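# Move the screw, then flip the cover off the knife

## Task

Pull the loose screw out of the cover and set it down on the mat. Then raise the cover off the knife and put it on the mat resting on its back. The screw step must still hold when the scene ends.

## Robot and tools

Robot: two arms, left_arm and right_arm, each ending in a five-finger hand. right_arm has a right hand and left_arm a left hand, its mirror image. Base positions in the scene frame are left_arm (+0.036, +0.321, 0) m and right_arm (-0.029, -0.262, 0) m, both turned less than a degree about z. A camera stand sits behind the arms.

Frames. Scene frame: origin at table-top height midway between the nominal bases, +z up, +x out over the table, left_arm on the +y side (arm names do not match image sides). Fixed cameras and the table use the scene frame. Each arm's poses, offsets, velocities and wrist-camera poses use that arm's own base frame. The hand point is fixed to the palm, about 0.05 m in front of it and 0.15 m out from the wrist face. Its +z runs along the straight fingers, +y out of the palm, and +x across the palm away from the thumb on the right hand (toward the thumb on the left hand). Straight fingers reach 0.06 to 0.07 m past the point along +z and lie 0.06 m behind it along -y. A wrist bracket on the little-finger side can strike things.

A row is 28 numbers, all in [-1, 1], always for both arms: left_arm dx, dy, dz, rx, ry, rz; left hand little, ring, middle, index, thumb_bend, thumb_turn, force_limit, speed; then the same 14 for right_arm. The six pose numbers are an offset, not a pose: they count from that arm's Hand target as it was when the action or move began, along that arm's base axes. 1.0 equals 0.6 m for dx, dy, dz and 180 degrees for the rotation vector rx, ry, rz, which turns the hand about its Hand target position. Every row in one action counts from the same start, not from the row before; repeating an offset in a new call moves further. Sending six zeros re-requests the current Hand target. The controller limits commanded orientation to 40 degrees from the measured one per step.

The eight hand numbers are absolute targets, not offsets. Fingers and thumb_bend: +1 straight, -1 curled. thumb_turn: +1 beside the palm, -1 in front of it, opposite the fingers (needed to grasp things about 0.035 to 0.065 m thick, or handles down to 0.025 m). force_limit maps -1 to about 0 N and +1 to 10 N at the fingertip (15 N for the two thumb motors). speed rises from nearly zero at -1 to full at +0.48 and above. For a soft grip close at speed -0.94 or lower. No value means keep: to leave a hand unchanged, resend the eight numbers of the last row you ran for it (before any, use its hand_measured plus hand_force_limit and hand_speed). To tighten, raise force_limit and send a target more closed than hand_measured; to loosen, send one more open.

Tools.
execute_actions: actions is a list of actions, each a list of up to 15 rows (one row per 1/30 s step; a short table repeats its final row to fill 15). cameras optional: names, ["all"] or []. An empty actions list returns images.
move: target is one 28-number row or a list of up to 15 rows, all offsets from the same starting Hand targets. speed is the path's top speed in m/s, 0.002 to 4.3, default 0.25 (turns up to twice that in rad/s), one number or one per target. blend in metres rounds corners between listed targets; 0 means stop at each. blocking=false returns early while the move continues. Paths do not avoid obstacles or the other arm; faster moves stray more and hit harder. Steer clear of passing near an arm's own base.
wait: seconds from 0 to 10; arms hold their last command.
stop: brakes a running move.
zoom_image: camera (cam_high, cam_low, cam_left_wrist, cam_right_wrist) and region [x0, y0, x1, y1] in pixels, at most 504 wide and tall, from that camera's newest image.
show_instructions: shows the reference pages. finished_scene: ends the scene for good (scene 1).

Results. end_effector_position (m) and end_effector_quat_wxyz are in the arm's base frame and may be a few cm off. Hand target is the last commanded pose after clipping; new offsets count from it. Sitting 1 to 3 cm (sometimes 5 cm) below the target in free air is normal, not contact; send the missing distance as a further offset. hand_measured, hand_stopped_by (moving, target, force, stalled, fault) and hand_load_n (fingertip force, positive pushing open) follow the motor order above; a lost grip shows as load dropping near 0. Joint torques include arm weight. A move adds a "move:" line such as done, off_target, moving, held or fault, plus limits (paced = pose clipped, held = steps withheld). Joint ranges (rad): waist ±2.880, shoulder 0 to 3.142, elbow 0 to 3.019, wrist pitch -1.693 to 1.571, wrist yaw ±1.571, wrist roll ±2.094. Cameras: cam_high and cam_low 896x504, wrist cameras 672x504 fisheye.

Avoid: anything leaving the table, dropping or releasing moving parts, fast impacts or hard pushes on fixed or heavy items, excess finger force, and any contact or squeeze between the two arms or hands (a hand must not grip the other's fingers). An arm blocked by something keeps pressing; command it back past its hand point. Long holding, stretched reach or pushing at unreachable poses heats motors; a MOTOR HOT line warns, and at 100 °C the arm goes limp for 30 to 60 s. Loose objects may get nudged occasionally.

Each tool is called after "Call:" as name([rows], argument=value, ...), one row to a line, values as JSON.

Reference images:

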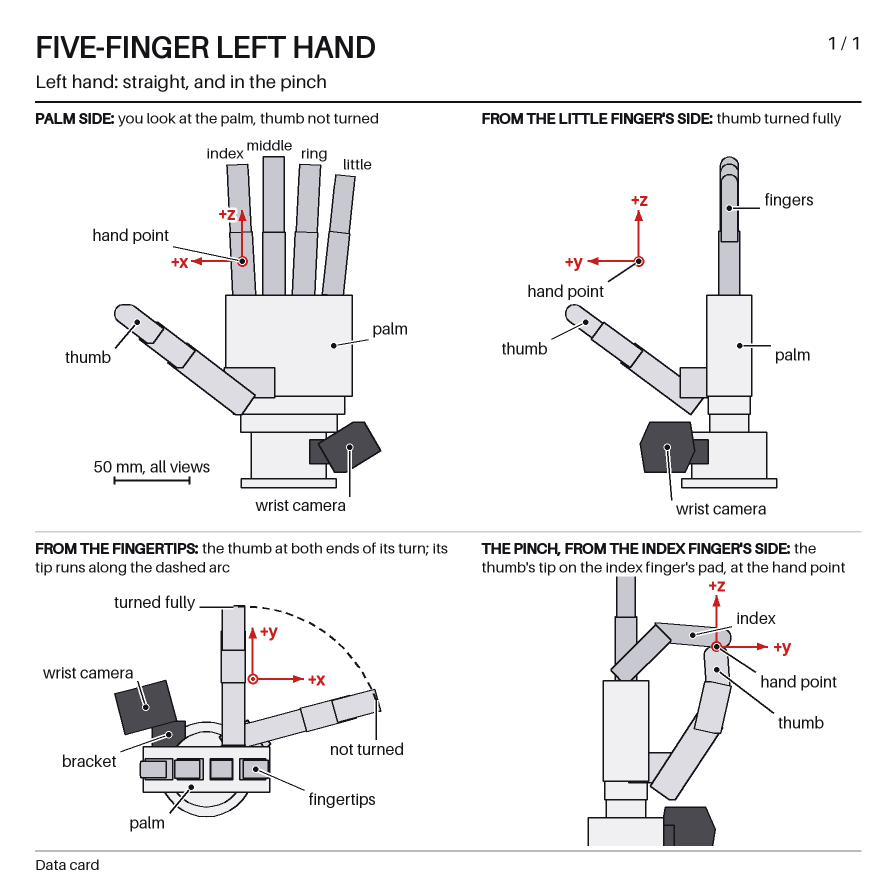

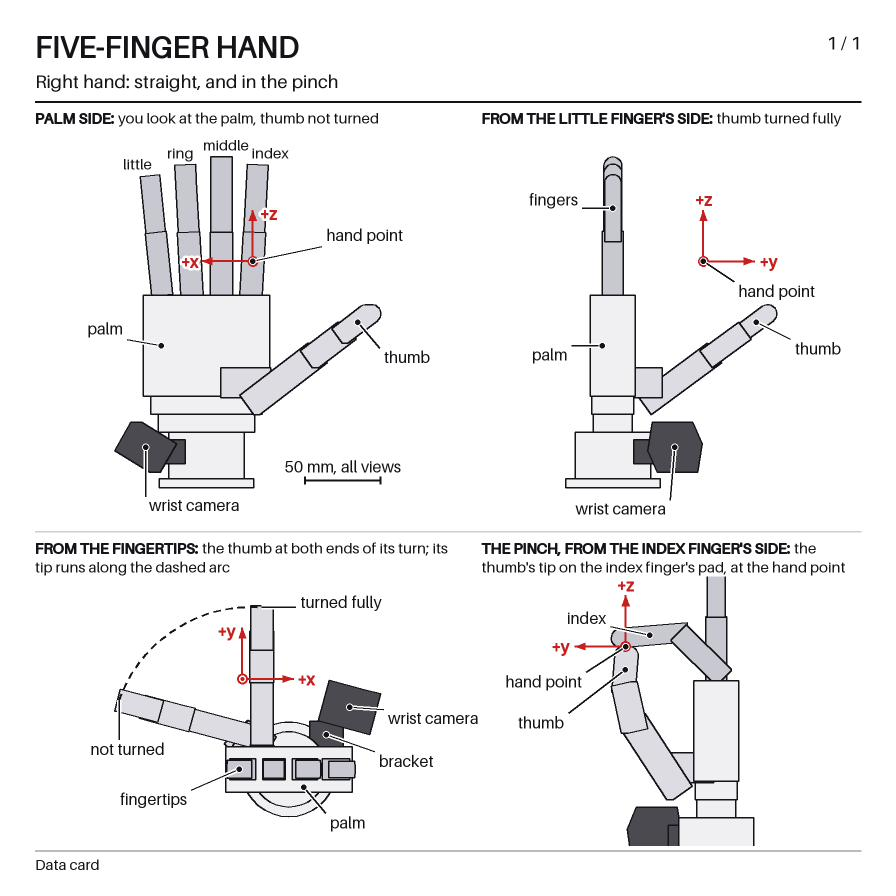

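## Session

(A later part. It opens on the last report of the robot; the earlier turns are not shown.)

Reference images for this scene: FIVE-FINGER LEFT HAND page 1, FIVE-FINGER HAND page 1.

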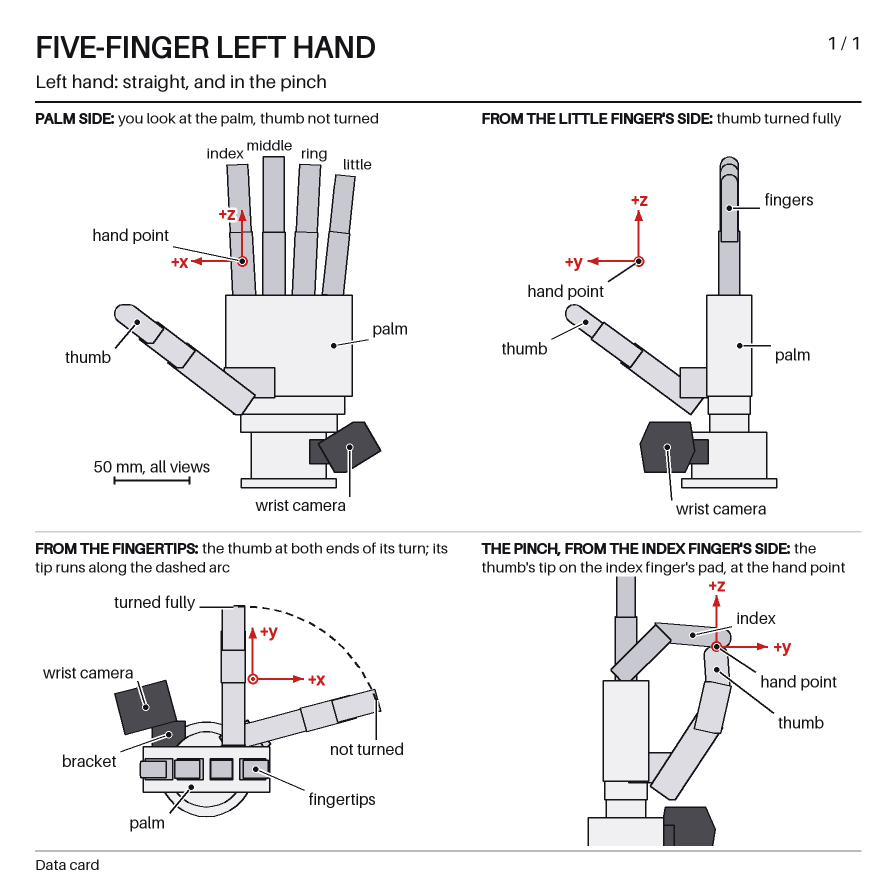

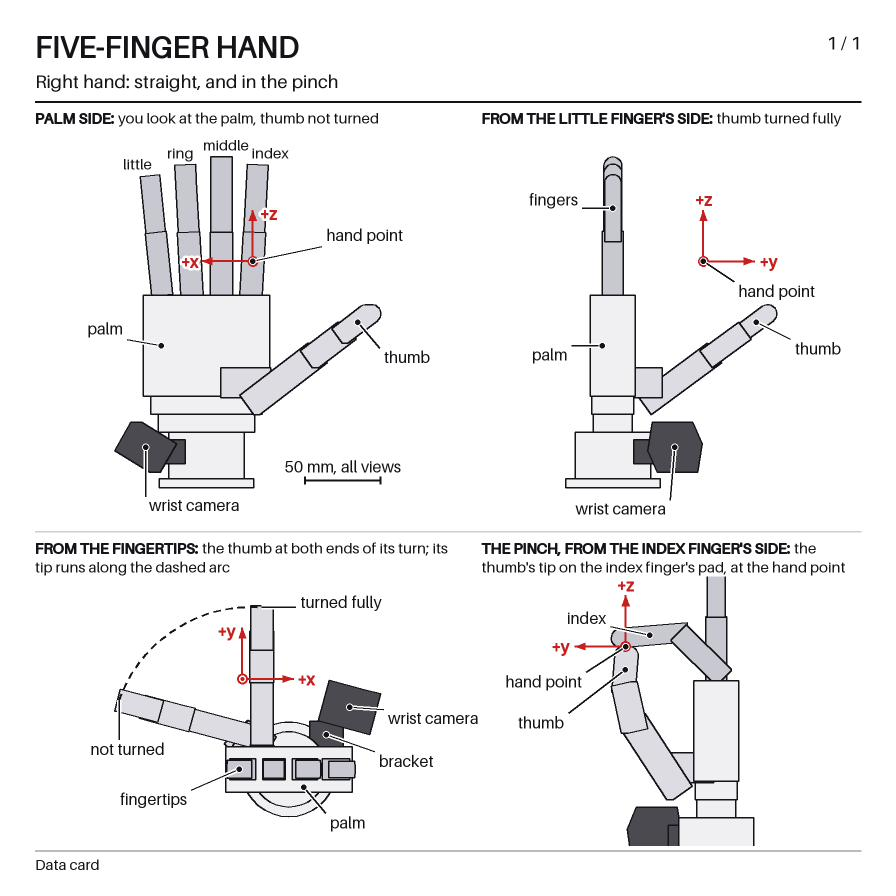

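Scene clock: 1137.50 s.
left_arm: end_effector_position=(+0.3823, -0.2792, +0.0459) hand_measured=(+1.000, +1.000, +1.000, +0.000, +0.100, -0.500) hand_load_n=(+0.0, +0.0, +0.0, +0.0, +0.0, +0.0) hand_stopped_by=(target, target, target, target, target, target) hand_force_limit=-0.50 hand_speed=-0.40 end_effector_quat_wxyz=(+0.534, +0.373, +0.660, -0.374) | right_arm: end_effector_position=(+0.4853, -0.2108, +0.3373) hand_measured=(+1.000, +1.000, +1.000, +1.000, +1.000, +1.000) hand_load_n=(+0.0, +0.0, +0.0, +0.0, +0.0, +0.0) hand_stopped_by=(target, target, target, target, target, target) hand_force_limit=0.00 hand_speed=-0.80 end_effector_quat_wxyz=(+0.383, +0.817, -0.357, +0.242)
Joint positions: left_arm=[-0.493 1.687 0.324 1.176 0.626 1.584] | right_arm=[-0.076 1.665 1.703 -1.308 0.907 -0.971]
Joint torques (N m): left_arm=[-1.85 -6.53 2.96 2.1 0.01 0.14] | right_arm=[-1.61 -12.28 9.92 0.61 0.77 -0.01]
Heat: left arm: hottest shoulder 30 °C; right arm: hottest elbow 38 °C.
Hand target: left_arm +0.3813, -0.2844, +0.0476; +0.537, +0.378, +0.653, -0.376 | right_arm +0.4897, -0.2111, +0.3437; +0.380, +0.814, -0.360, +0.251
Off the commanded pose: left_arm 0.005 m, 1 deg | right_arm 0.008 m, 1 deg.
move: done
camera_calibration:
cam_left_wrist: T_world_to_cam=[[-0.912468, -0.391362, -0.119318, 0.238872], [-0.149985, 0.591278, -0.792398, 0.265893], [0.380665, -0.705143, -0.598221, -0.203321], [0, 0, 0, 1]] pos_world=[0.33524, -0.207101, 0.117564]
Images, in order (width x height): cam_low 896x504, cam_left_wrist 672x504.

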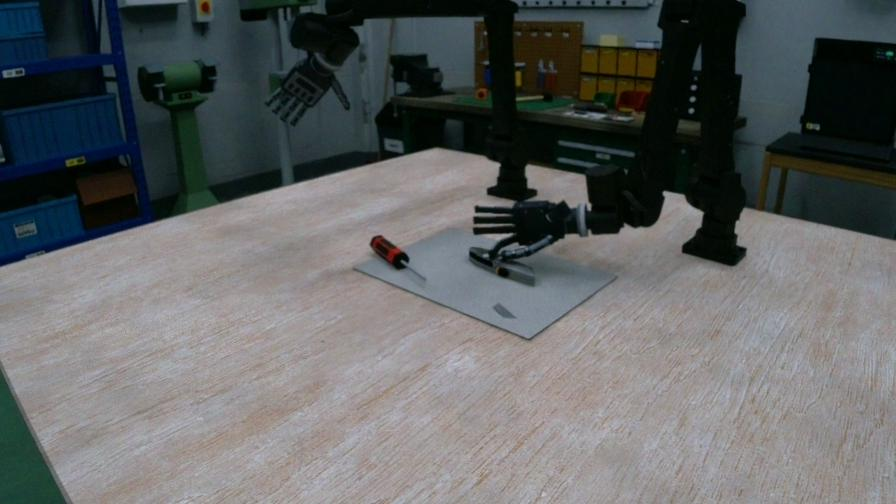

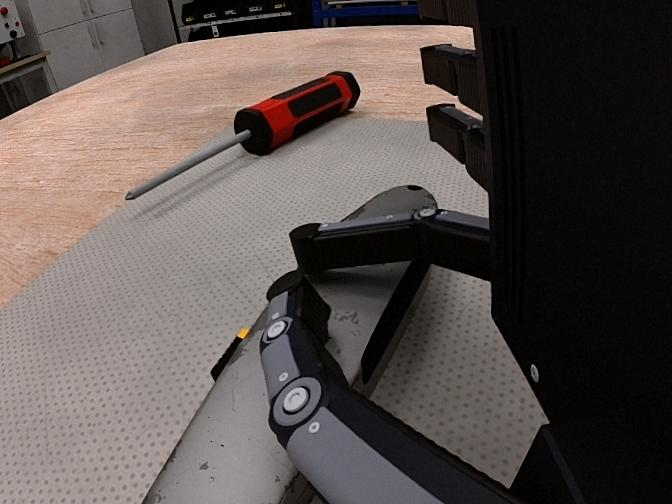

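Call:
move(target=[0, 0, -0.0065, 0, 0, 0, 1, 1, 1, 0.0, 0.1, -0.5, -0.5, -0.4, 0, 0, 0, 0, 0, 0, 1, 1, 1, 1, 1, 1, 0, -0.8], speed=0.02, cameras=["cam_low", "cam_left_wrist"])

Call:
zoom_image(camera="cam_low", region=[480, 220, 540, 270])

Call:
zoom_image(camera="cam_left_wrist", region=[250, 210, 390, 370])

Scene clock: 1145.47 s.
left_arm: end_effector_position=(+0.3827, -0.2789, +0.0430) hand_measured=(+1.000, +1.000, +1.000, +0.000, +0.100, -0.500) hand_load_n=(+0.0, +0.0, +0.0, +0.0, +0.5, -0.5) hand_stopped_by=(target, target, target, target, target, target) hand_force_limit=-0.50 hand_speed=-0.40 end_effector_quat_wxyz=(+0.535, +0.373, +0.660, -0.374) | right_arm: end_effector_position=(+0.4853, -0.2108, +0.3373) hand_measured=(+1.000, +1.000, +1.000, +1.000, +1.000, +1.000) hand_load_n=(+0.0, +0.0, +0.0, +0.0, +0.0, +0.0) hand_stopped_by=(target, target, target, target, target, target) hand_force_limit=0.00 hand_speed=-0.80 end_effector_quat_wxyz=(+0.383, +0.817, -0.357, +0.242)
Joint positions: left_arm=[-0.493 1.706 0.324 1.198 0.623 1.584] | right_arm=[-0.076 1.665 1.703 -1.308 0.907 -0.971]
Joint torques (N m): left_arm=[-1.85 -6.3 2.88 2.18 0.11 0.14] | right_arm=[-1.73 -12.28 9.83 0.61 0.76 -0.02]
Heat: left arm: hottest shoulder 30 °C; right arm: hottest elbow 38 °C.
Hand target: left_arm +0.3813, -0.2844, +0.0435; +0.537, +0.378, +0.653, -0.376 | right_arm +0.4897, -0.2111, +0.3437; +0.380, +0.814, -0.360, +0.251
Off the commanded pose: left_arm 0.006 m, 1 deg | right_arm 0.008 m, 1 deg.
move: done
camera_calibration:
cam_left_wrist: T_world_to_cam=[[-0.911126, -0.393854, -0.121359, 0.237974], [-0.149469, 0.590212, -0.79329, 0.262906], [0.384068, -0.704648, -0.596626, -0.206282], [0, 0, 0, 1]] pos_world=[0.335347, -0.2068, 0.114368]
Images, in order (width x height): cam_low 896x504, cam_left_wrist 672x504.

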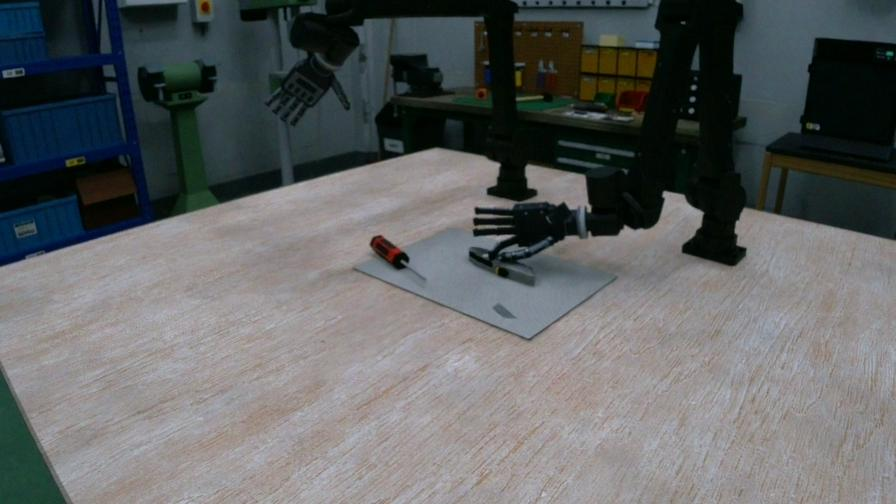

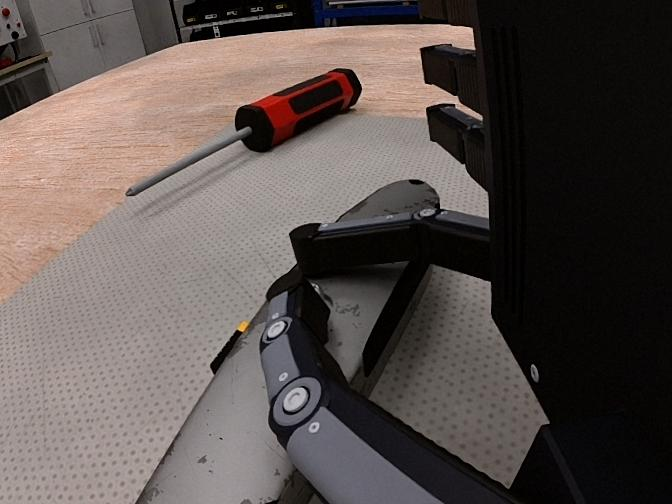

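Scaled by 8.400 from the camera's 896x504 image, which has a finer 1280x720 frame.

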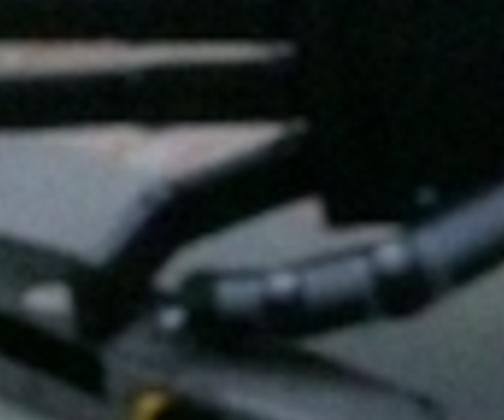

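Scaled by 3.150 from the camera's 672x504 image, which has a finer 960x720 frame.

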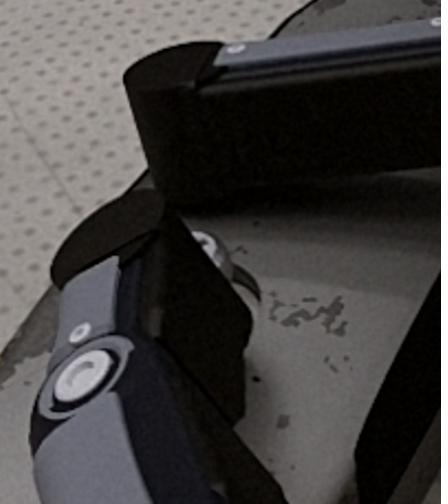

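Call:
zoom_image(camera="cam_left_wrist", region=[295, 260, 345, 320])

Call:
zoom_image(camera="cam_low", region=[490, 245, 514, 265])

Scaled by 8.400 from the camera's 672x504 image, which has a finer 960x720 frame.

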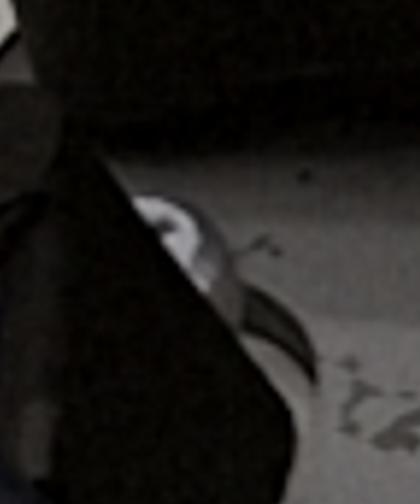

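Scaled by 21.000 from the camera's 896x504 image, which has a finer 1280x720 frame.

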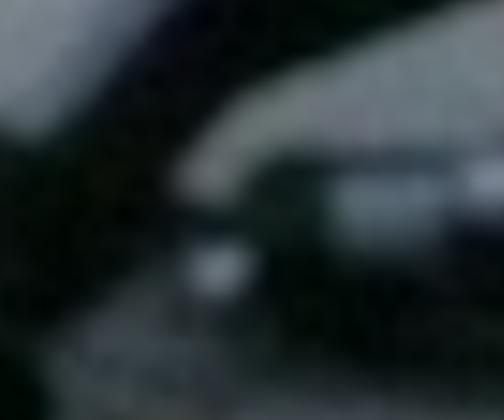

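Call:
move(target=[0, 0, 0, 0, 0, 0, 1, 1, 1, 0.0, 0.25, -0.5, -0.5, -0.8, 0, 0, 0, 0, 0, 0, 1, 1, 1, 1, 1, 1, 0, -0.8], speed=0.02, cameras=["cam_low", "cam_left_wrist"])

Call:
zoom_image(camera="cam_left_wrist", region=[270, 240, 360, 340])

Call:
zoom_image(camera="cam_low", region=[480, 220, 540, 270])

Scene clock: 1160.43 s.
left_arm: end_effector_position=(+0.3821, -0.2802, +0.0441) hand_measured=(+1.000, +1.000, +1.000, +0.000, +0.250, -0.500) hand_load_n=(+0.0, +0.0, +0.0, +0.0, -0.5, -1.0) hand_stopped_by=(target, target, target, target, target, target) hand_force_limit=-0.50 hand_speed=-0.80 end_effector_quat_wxyz=(+0.536, +0.374, +0.657, -0.375) | right_arm: end_effector_position=(+0.4853, -0.2108, +0.3373) hand_measured=(+1.000, +1.000, +1.000, +1.000, +1.000, +1.000) hand_load_n=(+0.0, +0.0, +0.0, +0.0, +0.0, +0.0) hand_stopped_by=(target, target, target, target, target, target) hand_force_limit=0.00 hand_speed=-0.80 end_effector_quat_wxyz=(+0.383, +0.817, -0.357, +0.242)
Joint positions: left_arm=[-0.495 1.707 0.324 1.204 0.625 1.584] | right_arm=[-0.076 1.665 1.703 -1.308 0.907 -0.971]
Joint torques (N m): left_arm=[-1.67 -6.42 2.88 1.98 0.02 0.14] | right_arm=[-1.55 -12.45 9.87 0.64 0.77 -0.02]
Heat: left arm: hottest shoulder 30 °C; right arm: hottest elbow 38 °C.
Hand target: left_arm +0.3813, -0.2845, +0.0437; +0.537, +0.378, +0.653, -0.376 | right_arm +0.4897, -0.2111, +0.3437; +0.380, +0.814, -0.360, +0.251
Off the commanded pose: left_arm 0.004 m, 1 deg | right_arm 0.008 m, 1 deg.
move: done
camera_calibration:
cam_left_wrist: T_world_to_cam=[[-0.912406, -0.390013, -0.124117, 0.238702], [-0.14342, 0.58869, -0.795535, 0.261833], [0.383335, -0.70805, -0.59306, -0.207145], [0, 0, 0, 1]] pos_world=[0.334752, -0.207711, 0.115075]
Images, in order (width x height): cam_low 896x504, cam_left_wrist 672x504.

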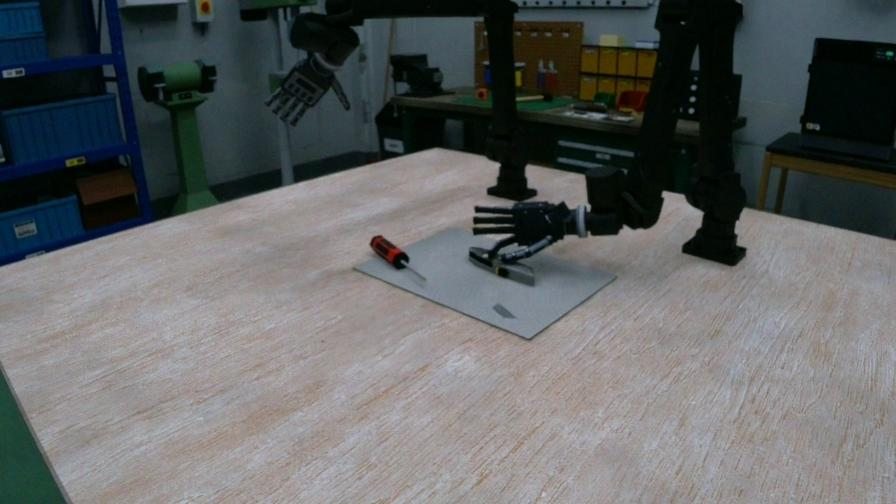

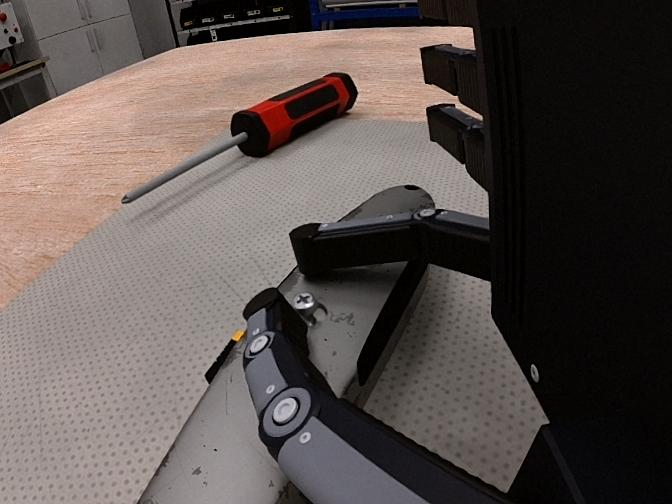

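Scaled by 5.040 from the camera's 672x504 image, which has a finer 960x720 frame.

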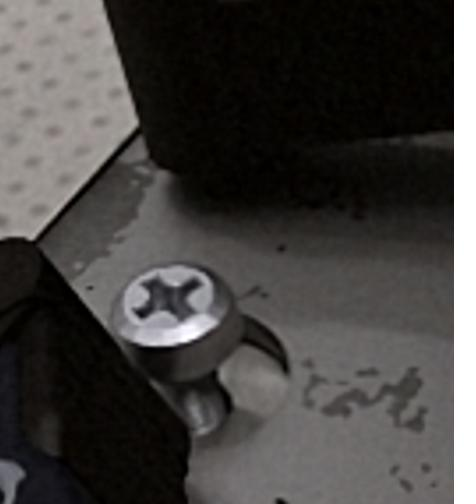

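Scaled by 8.400 from the camera's 896x504 image, which has a finer 1280x720 frame.

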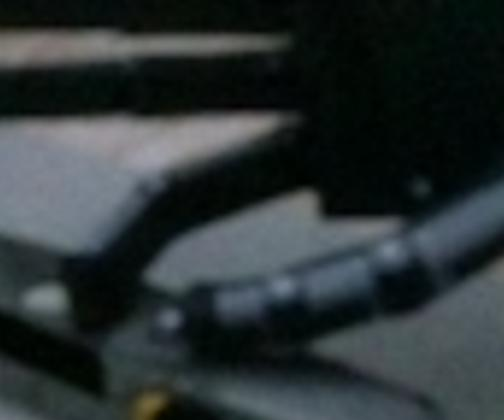

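Call:
move(target=[-0.0005, 0.0005, -0.005, 0, 0, 0, 1, 1, 1, 0.0, 0.25, -0.5, -0.5, -0.8, 0, 0, 0, 0, 0, 0, 1, 1, 1, 1, 1, 1, 0, -0.8], speed=0.02, cameras=["cam_low", "cam_left_wrist"])

Call:
zoom_image(camera="cam_left_wrist", region=[270, 240, 360, 340])

Call:
zoom_image(camera="cam_low", region=[480, 220, 540, 270])

Scene clock: 1217.57 s.
left_arm: end_effector_position=(+0.3824, -0.2804, +0.0438) hand_measured=(+1.000, +1.000, +1.000, +0.000, +0.250, -0.500) hand_load_n=(+0.0, +0.0, +0.0, +0.0, -0.5, -1.0) hand_stopped_by=(target, target, target, target, target, target) hand_force_limit=-0.50 hand_speed=-0.80 end_effector_quat_wxyz=(+0.538, +0.375, +0.655, -0.375) | right_arm: end_effector_position=(+0.4853, -0.2108, +0.3373) hand_measured=(+1.000, +1.000, +1.000, +1.000, +1.000, +1.000) hand_load_n=(+0.0, +0.0, +0.0, +0.0, +0.0, +0.0) hand_stopped_by=(target, target, target, target, target, target) hand_force_limit=0.00 hand_speed=-0.80 end_effector_quat_wxyz=(+0.383, +0.817, -0.357, +0.242)
Joint positions: left_arm=[-0.495 1.717 0.324 1.22 0.625 1.584] | right_arm=[-0.076 1.665 1.703 -1.308 0.907 -0.971]
Joint torques (N m): left_arm=[-1.67 -5.83 2.77 1.95 0.04 0.14] | right_arm=[-1.61 -12.28 9.88 0.62 0.77 -0.02]
Heat: left arm: hottest shoulder 30 °C; right arm: hottest elbow 39 °C.
Hand target: left_arm +0.3809, -0.2841, +0.0405; +0.537, +0.378, +0.653, -0.376 | right_arm +0.4897, -0.2111, +0.3437; +0.380, +0.814, -0.360, +0.251
Off the commanded pose: left_arm 0.005 m, 0 deg | right_arm 0.008 m, 1 deg.
move: done
camera_calibration:
cam_left_wrist: T_world_to_cam=[[-0.911675, -0.390441, -0.128081, 0.238653], [-0.138941, 0.586243, -0.798132, 0.259564], [0.38671, -0.709841, -0.588712, -0.209524], [0, 0, 0, 1]] pos_world=[0.334663, -0.207716, 0.114383]
Images, in order (width x height): cam_low 896x504, cam_left_wrist 672x504.

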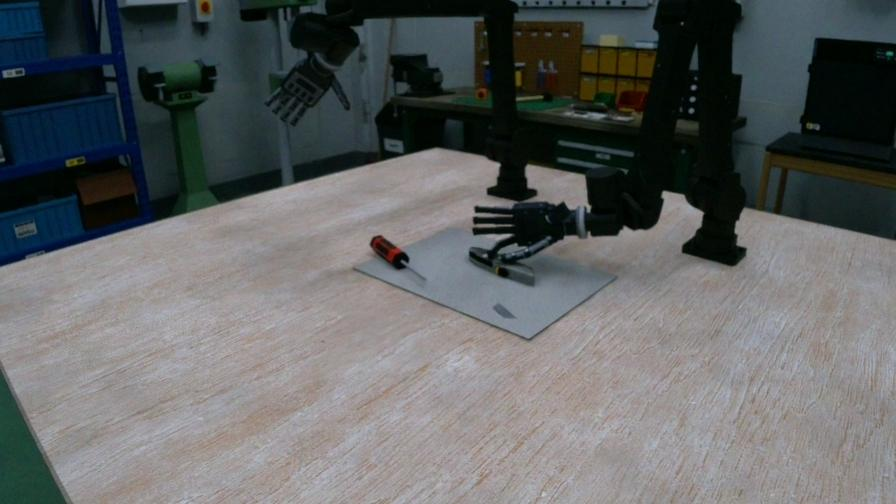

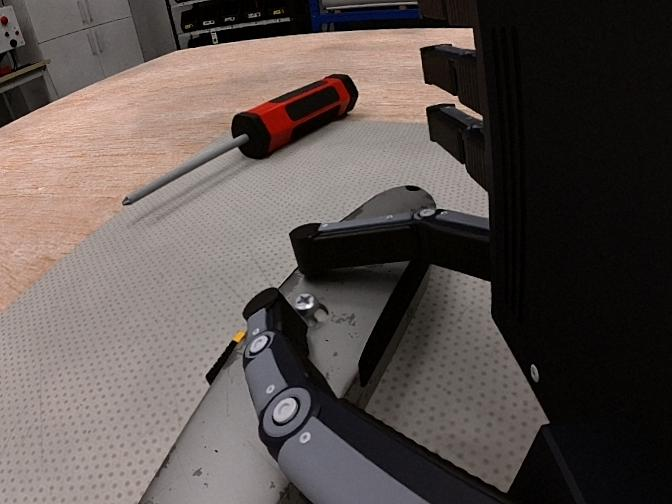

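Scaled by 5.040 from the camera's 672x504 image, which has a finer 960x720 frame.

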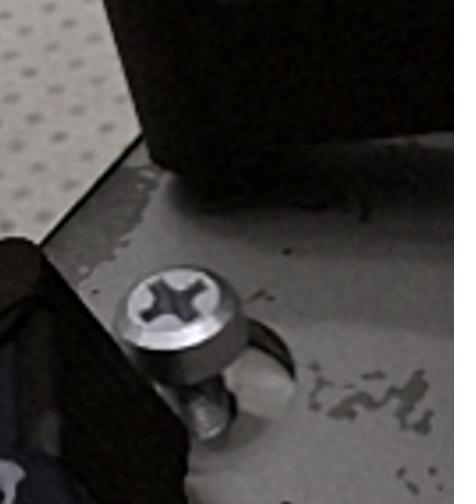

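Scaled by 8.400 from the camera's 896x504 image, which has a finer 1280x720 frame.

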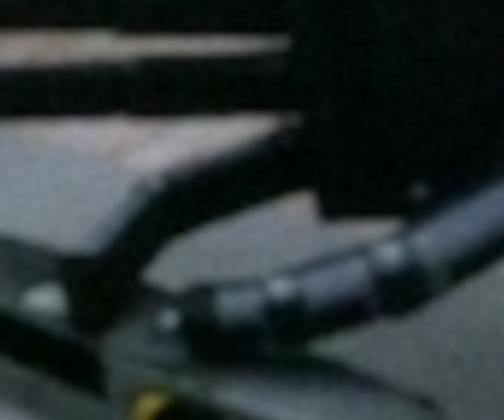

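Call:
move(target=[-0.002, 0.0093, 0.0205, 0, 0, 0, 1, 1, 1, 0.0, 0.2, -0.5, -0.5, -0.8, 0, 0, 0, 0, 0, 0, 1, 1, 1, 1, 1, 1, 0, -0.8], speed=0.02, cameras=["cam_low", "cam_left_wrist"])

Call:
zoom_image(camera="cam_left_wrist", region=[270, 240, 360, 340])

Call:
zoom_image(camera="cam_low", region=[480, 220, 540, 270])

Scene clock: 1312.23 s.
left_arm: end_effector_position=(+0.3785, -0.2809, +0.0486) hand_measured=(+1.000, +1.000, +1.000, +0.000, +0.200, -0.500) hand_load_n=(+0.0, +0.0, +0.0, +0.0, +0.0, +0.0) hand_stopped_by=(target, target, target, target, target, target) hand_force_limit=-0.50 hand_speed=-0.80 end_effector_quat_wxyz=(+0.534, +0.378, +0.655, -0.379) | right_arm: end_effector_position=(+0.4853, -0.2108, +0.3373) hand_measured=(+1.000, +1.000, +1.000, +1.000, +1.000, +1.000) hand_load_n=(+0.0, +0.0, +0.0, +0.0, +0.0, +0.0) hand_stopped_by=(target, target, target, target, target, target) hand_force_limit=0.00 hand_speed=-0.80 end_effector_quat_wxyz=(+0.383, +0.817, -0.357, +0.242)
Joint positions: left_arm=[-0.495 1.682 0.318 1.186 0.637 1.584] | right_arm=[-0.076 1.665 1.703 -1.308 0.907 -0.971]
Joint torques (N m): left_arm=[-0.44 -8.64 2.59 0.96 0.15 0.17] | right_arm=[-1.67 -12.34 9.88 0.64 0.77 -0.01]
Heat: left arm: hottest shoulder 30 °C; right arm: hottest elbow 39 °C.
Hand target: left_arm +0.3798, -0.2786, +0.0531; +0.537, +0.378, +0.653, -0.376 | right_arm +0.4897, -0.2111, +0.3437; +0.380, +0.814, -0.360, +0.251
Off the commanded pose: left_arm 0.005 m, 0 deg | right_arm 0.008 m, 1 deg.
move: done
camera_calibration:
cam_left_wrist: T_world_to_cam=[[-0.916922, -0.37967, -0.1229, 0.240272], [-0.136915, 0.588572, -0.796767, 0.262919], [0.374845, -0.713746, -0.591657, -0.202041], [0, 0, 0, 1]] pos_world=[0.332043, -0.207728, 0.119476]
Images, in order (width x height): cam_low 896x504, cam_left_wrist 672x504.

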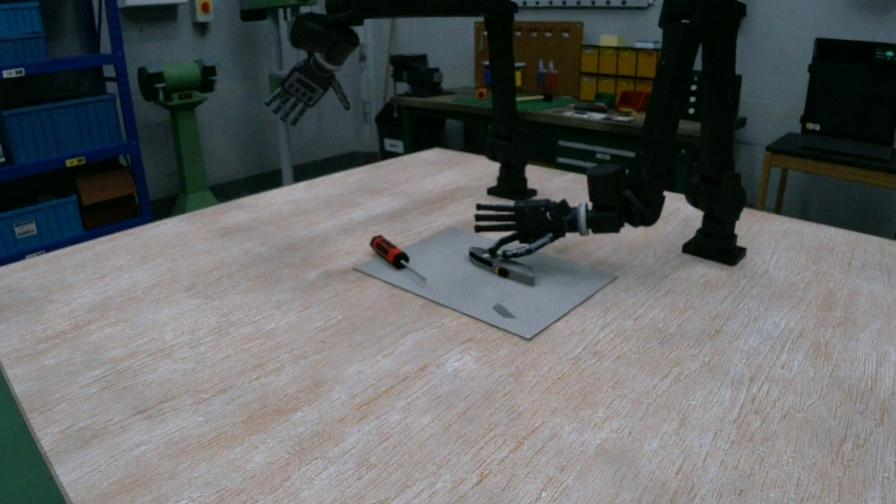

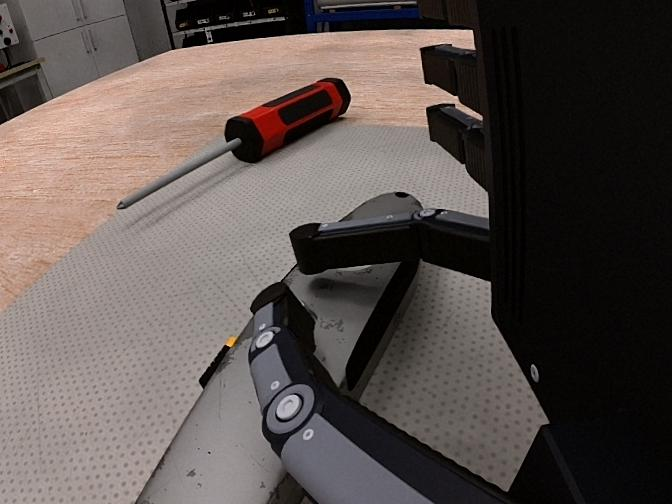

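Scaled by 5.040 from the camera's 672x504 image, which has a finer 960x720 frame.

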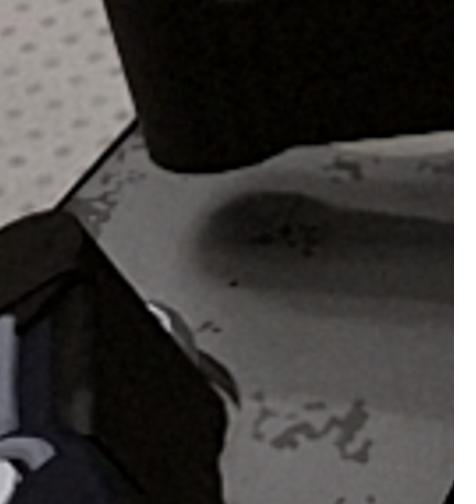

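Scaled by 8.400 from the camera's 896x504 image, which has a finer 1280x720 frame.

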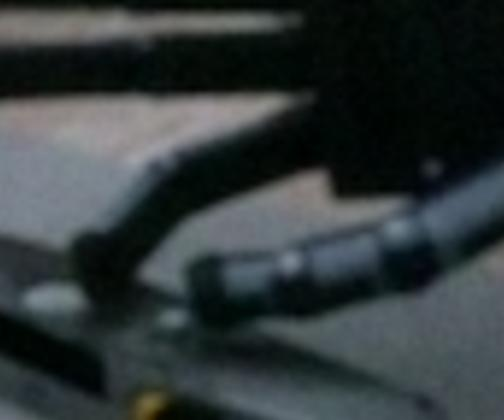

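Call:
move([
  [0, 0.03, 0.0167, 0, 0, 0, 1, 1, 1, 0.0, 0.2, -0.5, -0.5, -0.8, 0, 0, 0, 0, 0, 0, 1, 1, 1, 1, 1, 1, 0, -0.8],
  [-0.0023, -0.0082, 0.0048, 0, 0, 0, 1, 1, 1, 0.0, 0.2, -0.5, -0.5, -0.8, 0, 0, 0, 0, 0, 0, 1, 1, 1, 1, 1, 1, 0, -0.8],
], speed=0.03, cameras=["cam_low", "cam_left_wrist"])

Call:
zoom_image(camera="cam_left_wrist", region=[270, 240, 360, 340])

Call:
zoom_image(camera="cam_low", region=[480, 220, 540, 270])

Scene clock: 1333.70 s.
left_arm: end_effector_position=(+0.3720, -0.2740, +0.0477) hand_measured=(+1.000, +1.000, +1.000, +0.000, +0.200, -0.500) hand_load_n=(+0.0, +0.0, +0.0, +0.0, +0.0, +0.0) hand_stopped_by=(target, target, target, target, target, target) hand_force_limit=-0.50 hand_speed=-0.80 end_effector_quat_wxyz=(+0.527, +0.375, +0.665, -0.373) | right_arm: end_effector_position=(+0.4853, -0.2108, +0.3373) hand_measured=(+1.000, +1.000, +1.000, +1.000, +1.000, +1.000) hand_load_n=(+0.0, +0.0, +0.0, +0.0, +0.0, +0.0) hand_stopped_by=(target, target, target, target, target, target) hand_force_limit=0.00 hand_speed=-0.80 end_effector_quat_wxyz=(+0.383, +0.817, -0.357, +0.242)
Joint positions: left_arm=[-0.494 1.64 0.297 1.138 0.624 1.591] | right_arm=[-0.076 1.665 1.703 -1.308 0.907 -0.971]
Joint torques (N m): left_arm=[-1.9 -5.95 4.36 2 0 0.08] | right_arm=[-1.73 -12.22 9.87 0.72 0.77 -0.02]
Heat: left arm: hottest shoulder 30 °C; right arm: hottest elbow 39 °C.
Hand target: left_arm +0.3783, -0.2834, +0.0557; +0.537, +0.378, +0.653, -0.376 | right_arm +0.4897, -0.2111, +0.3437; +0.380, +0.814, -0.360, +0.251
Off the commanded pose: left_arm 0.014 m, 2 deg | right_arm 0.008 m, 1 deg.
move: off_target (left_arm)
camera_calibration:
cam_left_wrist: T_world_to_cam=[[-0.914318, -0.388346, -0.11494, 0.233071], [-0.157006, 0.601489, -0.7833, 0.267643], [0.373326, -0.698139, -0.610925, -0.189369], [0, 0, 0, 1]] pos_world=[0.325819, -0.202679, 0.120744]
Images, in order (width x height): cam_low 896x504, cam_left_wrist 672x504.

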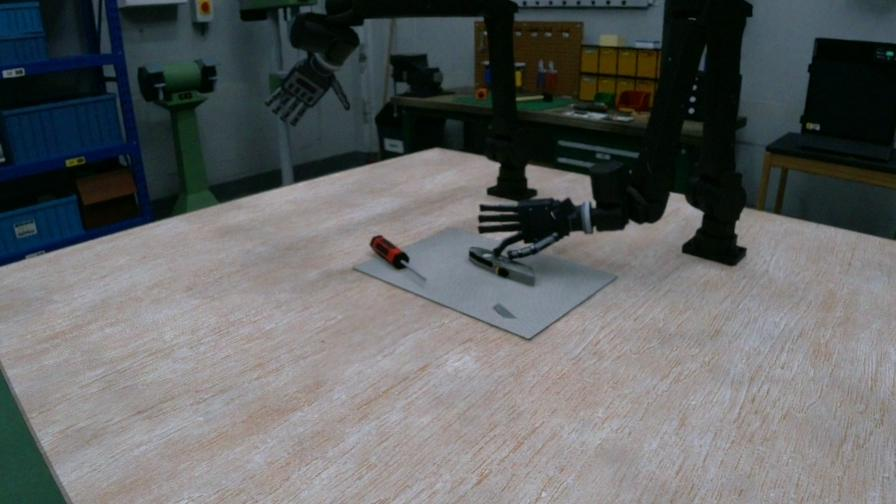

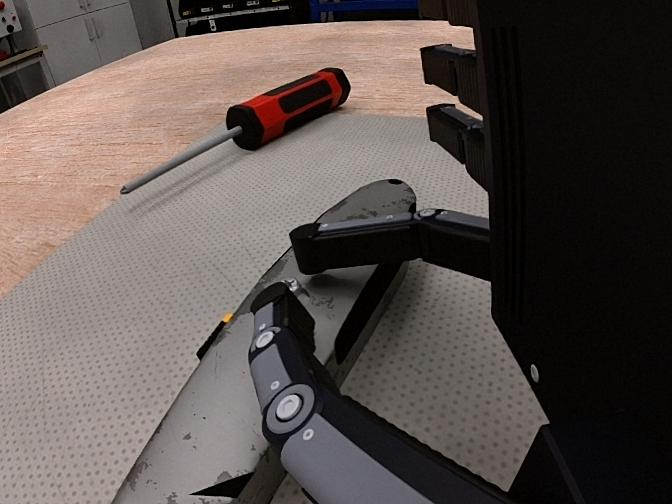

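Scaled by 5.040 from the camera's 672x504 image, which has a finer 960x720 frame.

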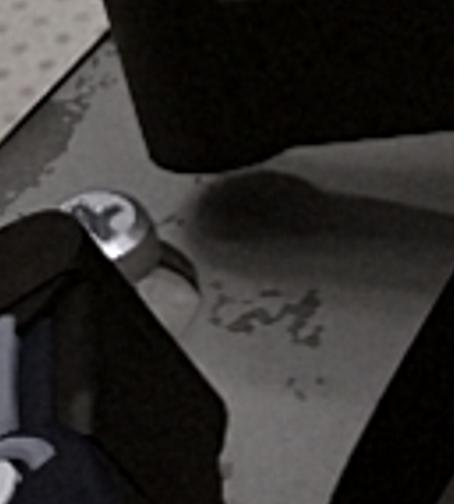

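Scaled by 8.400 from the camera's 896x504 image, which has a finer 1280x720 frame.

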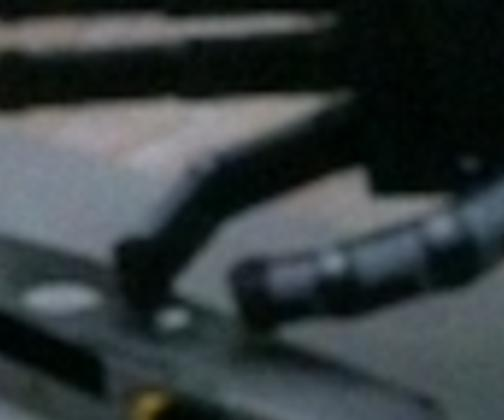

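Call:
move(target=[0.0100, -0.006, 0.0038, 0, 0, 0, 1, 1, 1, 0.0, 0.2, -0.5, -0.5, -0.8, 0, 0, 0, 0, 0, 0, 1, 1, 1, 1, 1, 1, 0, -0.8], speed=0.03, cameras=["cam_low", "cam_left_wrist"])

Call:
zoom_image(camera="cam_left_wrist", region=[270, 240, 360, 340])

Call:
zoom_image(camera="cam_low", region=[480, 220, 540, 270])

Scene clock: 1339.70 s.
left_arm: end_effector_position=(+0.3784, -0.2775, +0.0533) hand_measured=(+1.000, +1.000, +1.000, +0.000, +0.200, -0.500) hand_load_n=(+0.0, -0.5, +0.5, +0.0, +0.5, +0.0) hand_stopped_by=(target, target, target, target, target, target) hand_force_limit=-0.50 hand_speed=-0.80 end_effector_quat_wxyz=(+0.534, +0.376, +0.660, -0.372) | right_arm: end_effector_position=(+0.4853, -0.2108, +0.3373) hand_measured=(+1.000, +1.000, +1.000, +1.000, +1.000, +1.000) hand_load_n=(+0.0, -0.5, +0.0, +0.0, +0.0, +0.0) hand_stopped_by=(target, target, target, target, target, target) hand_force_limit=0.00 hand_speed=-0.80 end_effector_quat_wxyz=(+0.383, +0.817, -0.357, +0.242)
Joint positions: left_arm=[-0.495 1.64 0.313 1.138 0.623 1.591] | right_arm=[-0.076 1.665 1.703 -1.308 0.907 -0.971]
Joint torques (N m): left_arm=[-1.96 -6.24 4.67 1.48 0 0.07] | right_arm=[-1.73 -12.22 9.85 0.64 0.79 -0.03]
Heat: left arm: hottest shoulder 30 °C; right arm: hottest elbow 39 °C.
Hand target: left_arm +0.3844, -0.2870, +0.0580; +0.537, +0.378, +0.653, -0.376 | right_arm +0.4897, -0.2111, +0.3437; +0.380, +0.814, -0.360, +0.251
Off the commanded pose: left_arm 0.012 m, 1 deg | right_arm 0.008 m, 1 deg.
move: off_target (left_arm)
camera_calibration:
cam_left_wrist: T_world_to_cam=[[-0.912277, -0.389964, -0.125213, 0.237584], [-0.146049, 0.59535, -0.790081, 0.269575], [0.382649, -0.702486, -0.600078, -0.19609], [0, 0, 0, 1]] pos_world=[0.331148, -0.205593, 0.125066]
Images, in order (width x height): cam_low 896x504, cam_left_wrist 672x504.

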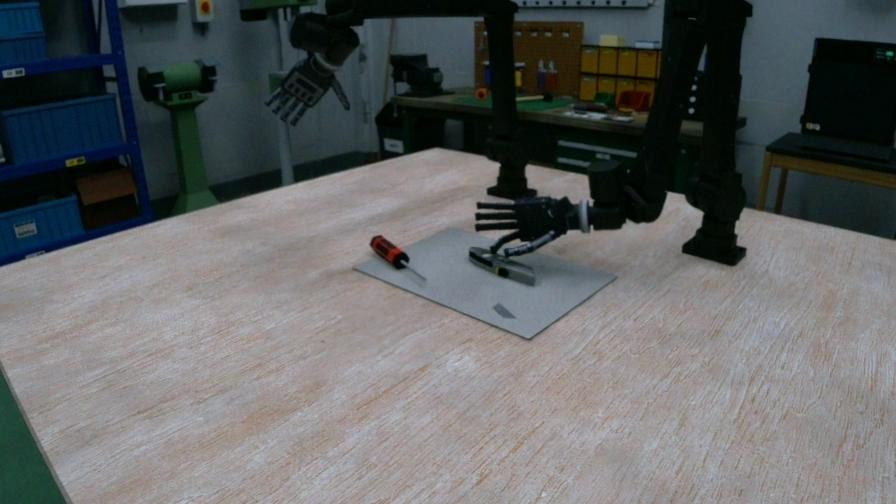

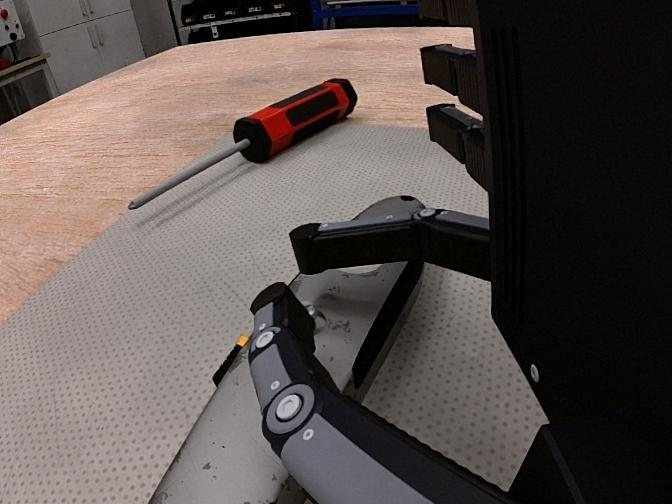

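Scaled by 5.040 from the camera's 672x504 image, which has a finer 960x720 frame.

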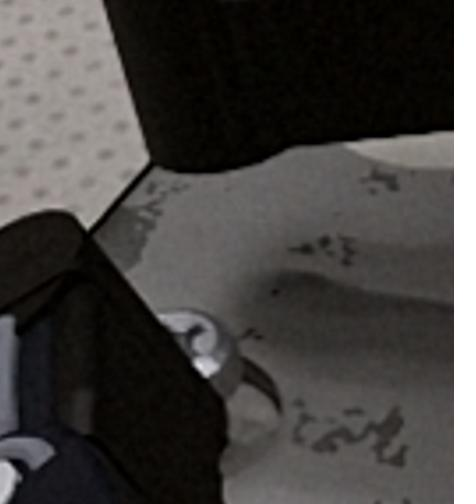

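Scaled by 8.400 from the camera's 896x504 image, which has a finer 1280x720 frame.

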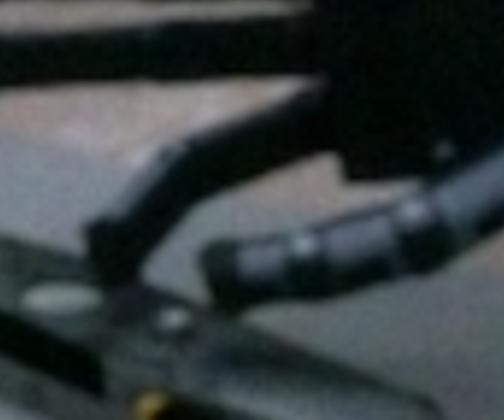

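Call:
move(target=[0.001, -0.0035, -0.0135, 0, 0, 0, 1, 1, 1, 0.0, 0.25, -0.5, -0.5, -0.8, 0, 0, 0, 0, 0, 0, 1, 1, 1, 1, 1, 1, 0, -0.8], speed=0.03, cameras=["cam_low", "cam_left_wrist"])

Call:
zoom_image(camera="cam_left_wrist", region=[270, 240, 360, 340])

Call:
zoom_image(camera="cam_low", region=[480, 220, 540, 270])

Scene clock: 1356.07 s.
left_arm: end_effector_position=(+0.3793, -0.2797, +0.0446) hand_measured=(+1.000, +1.000, +1.000, +0.000, +0.250, -0.500) hand_load_n=(+0.0, +0.0, +0.0, +0.0, -0.5, -0.5) hand_stopped_by=(target, target, target, target, target, target) hand_force_limit=-0.50 hand_speed=-0.80 end_effector_quat_wxyz=(+0.530, +0.376, +0.662, -0.372) | right_arm: end_effector_position=(+0.4853, -0.2108, +0.3373) hand_measured=(+1.000, +1.000, +1.000, +1.000, +1.000, +1.000) hand_load_n=(+0.0, +0.0, +0.0, +0.0, +0.0, +0.0) hand_stopped_by=(target, target, target, target, target, target) hand_force_limit=0.00 hand_speed=-0.80 end_effector_quat_wxyz=(+0.383, +0.817, -0.357, +0.242)
Joint positions: left_arm=[-0.5 1.677 0.319 1.16 0.618 1.591] | right_arm=[-0.076 1.665 1.703 -1.308 0.907 -0.971]
Joint torques (N m): left_arm=[-1.96 -6.3 4.33 2.19 -0.01 0.06] | right_arm=[-1.79 -12.28 9.81 0.58 0.78 -0.04]
Heat: left arm: hottest shoulder 30 °C; right arm: hottest elbow 39 °C.
Hand target: left_arm +0.3851, -0.2892, +0.0501; +0.537, +0.378, +0.653, -0.376 | right_arm +0.4897, -0.2111, +0.3437; +0.380, +0.814, -0.360, +0.251
Off the commanded pose: left_arm 0.012 m, 1 deg | right_arm 0.008 m, 1 deg.
move: off_target (left_arm)
camera_calibration:
cam_left_wrist: T_world_to_cam=[[-0.913334, -0.388948, -0.12058, 0.236856], [-0.151478, 0.599377, -0.786003, 0.267157], [0.377987, -0.699619, -0.606349, -0.200367], [0, 0, 0, 1]] pos_world=[0.332533, -0.208183, 0.117054]
Images, in order (width x height): cam_low 896x504, cam_left_wrist 672x504.

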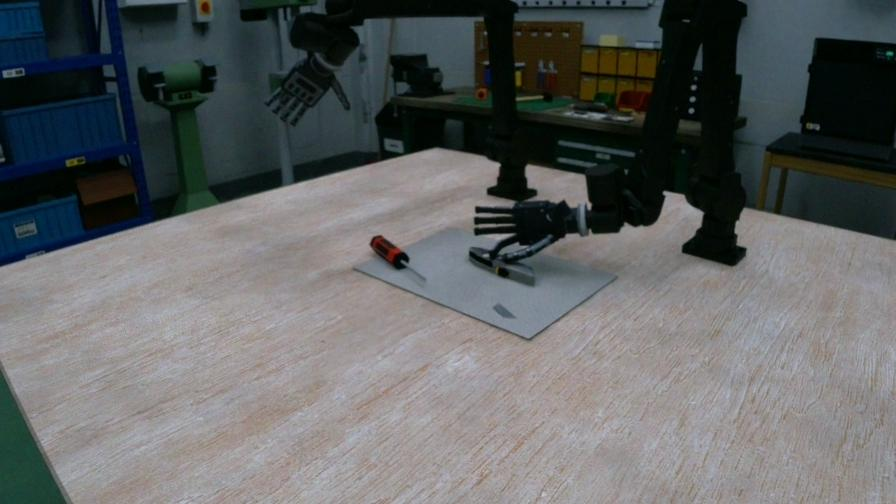

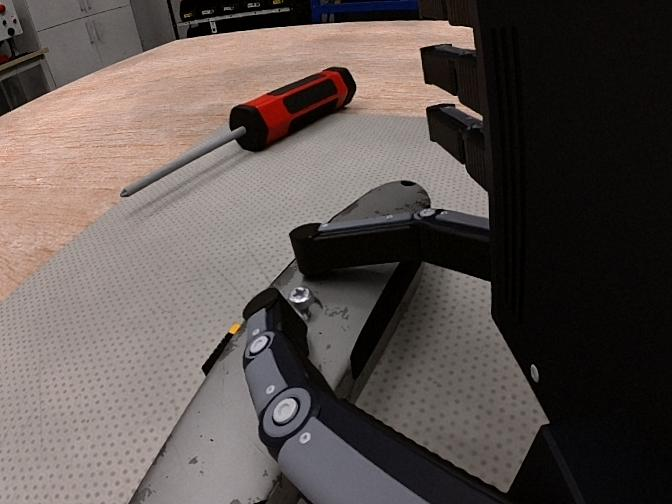

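Scaled by 5.040 from the camera's 672x504 image, which has a finer 960x720 frame.

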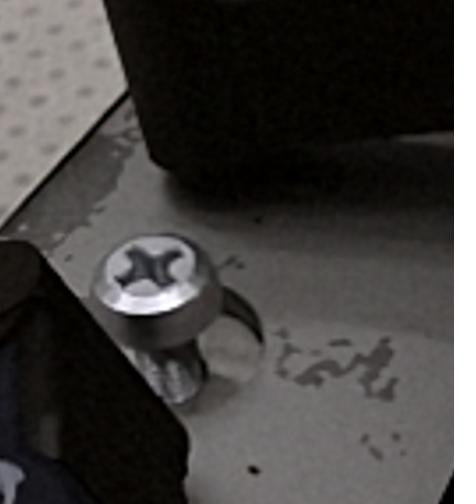

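Scaled by 8.400 from the camera's 896x504 image, which has a finer 1280x720 frame.

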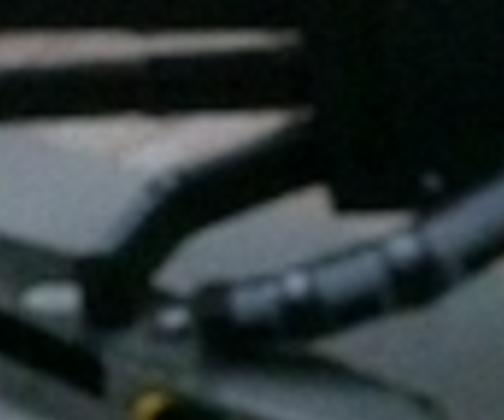

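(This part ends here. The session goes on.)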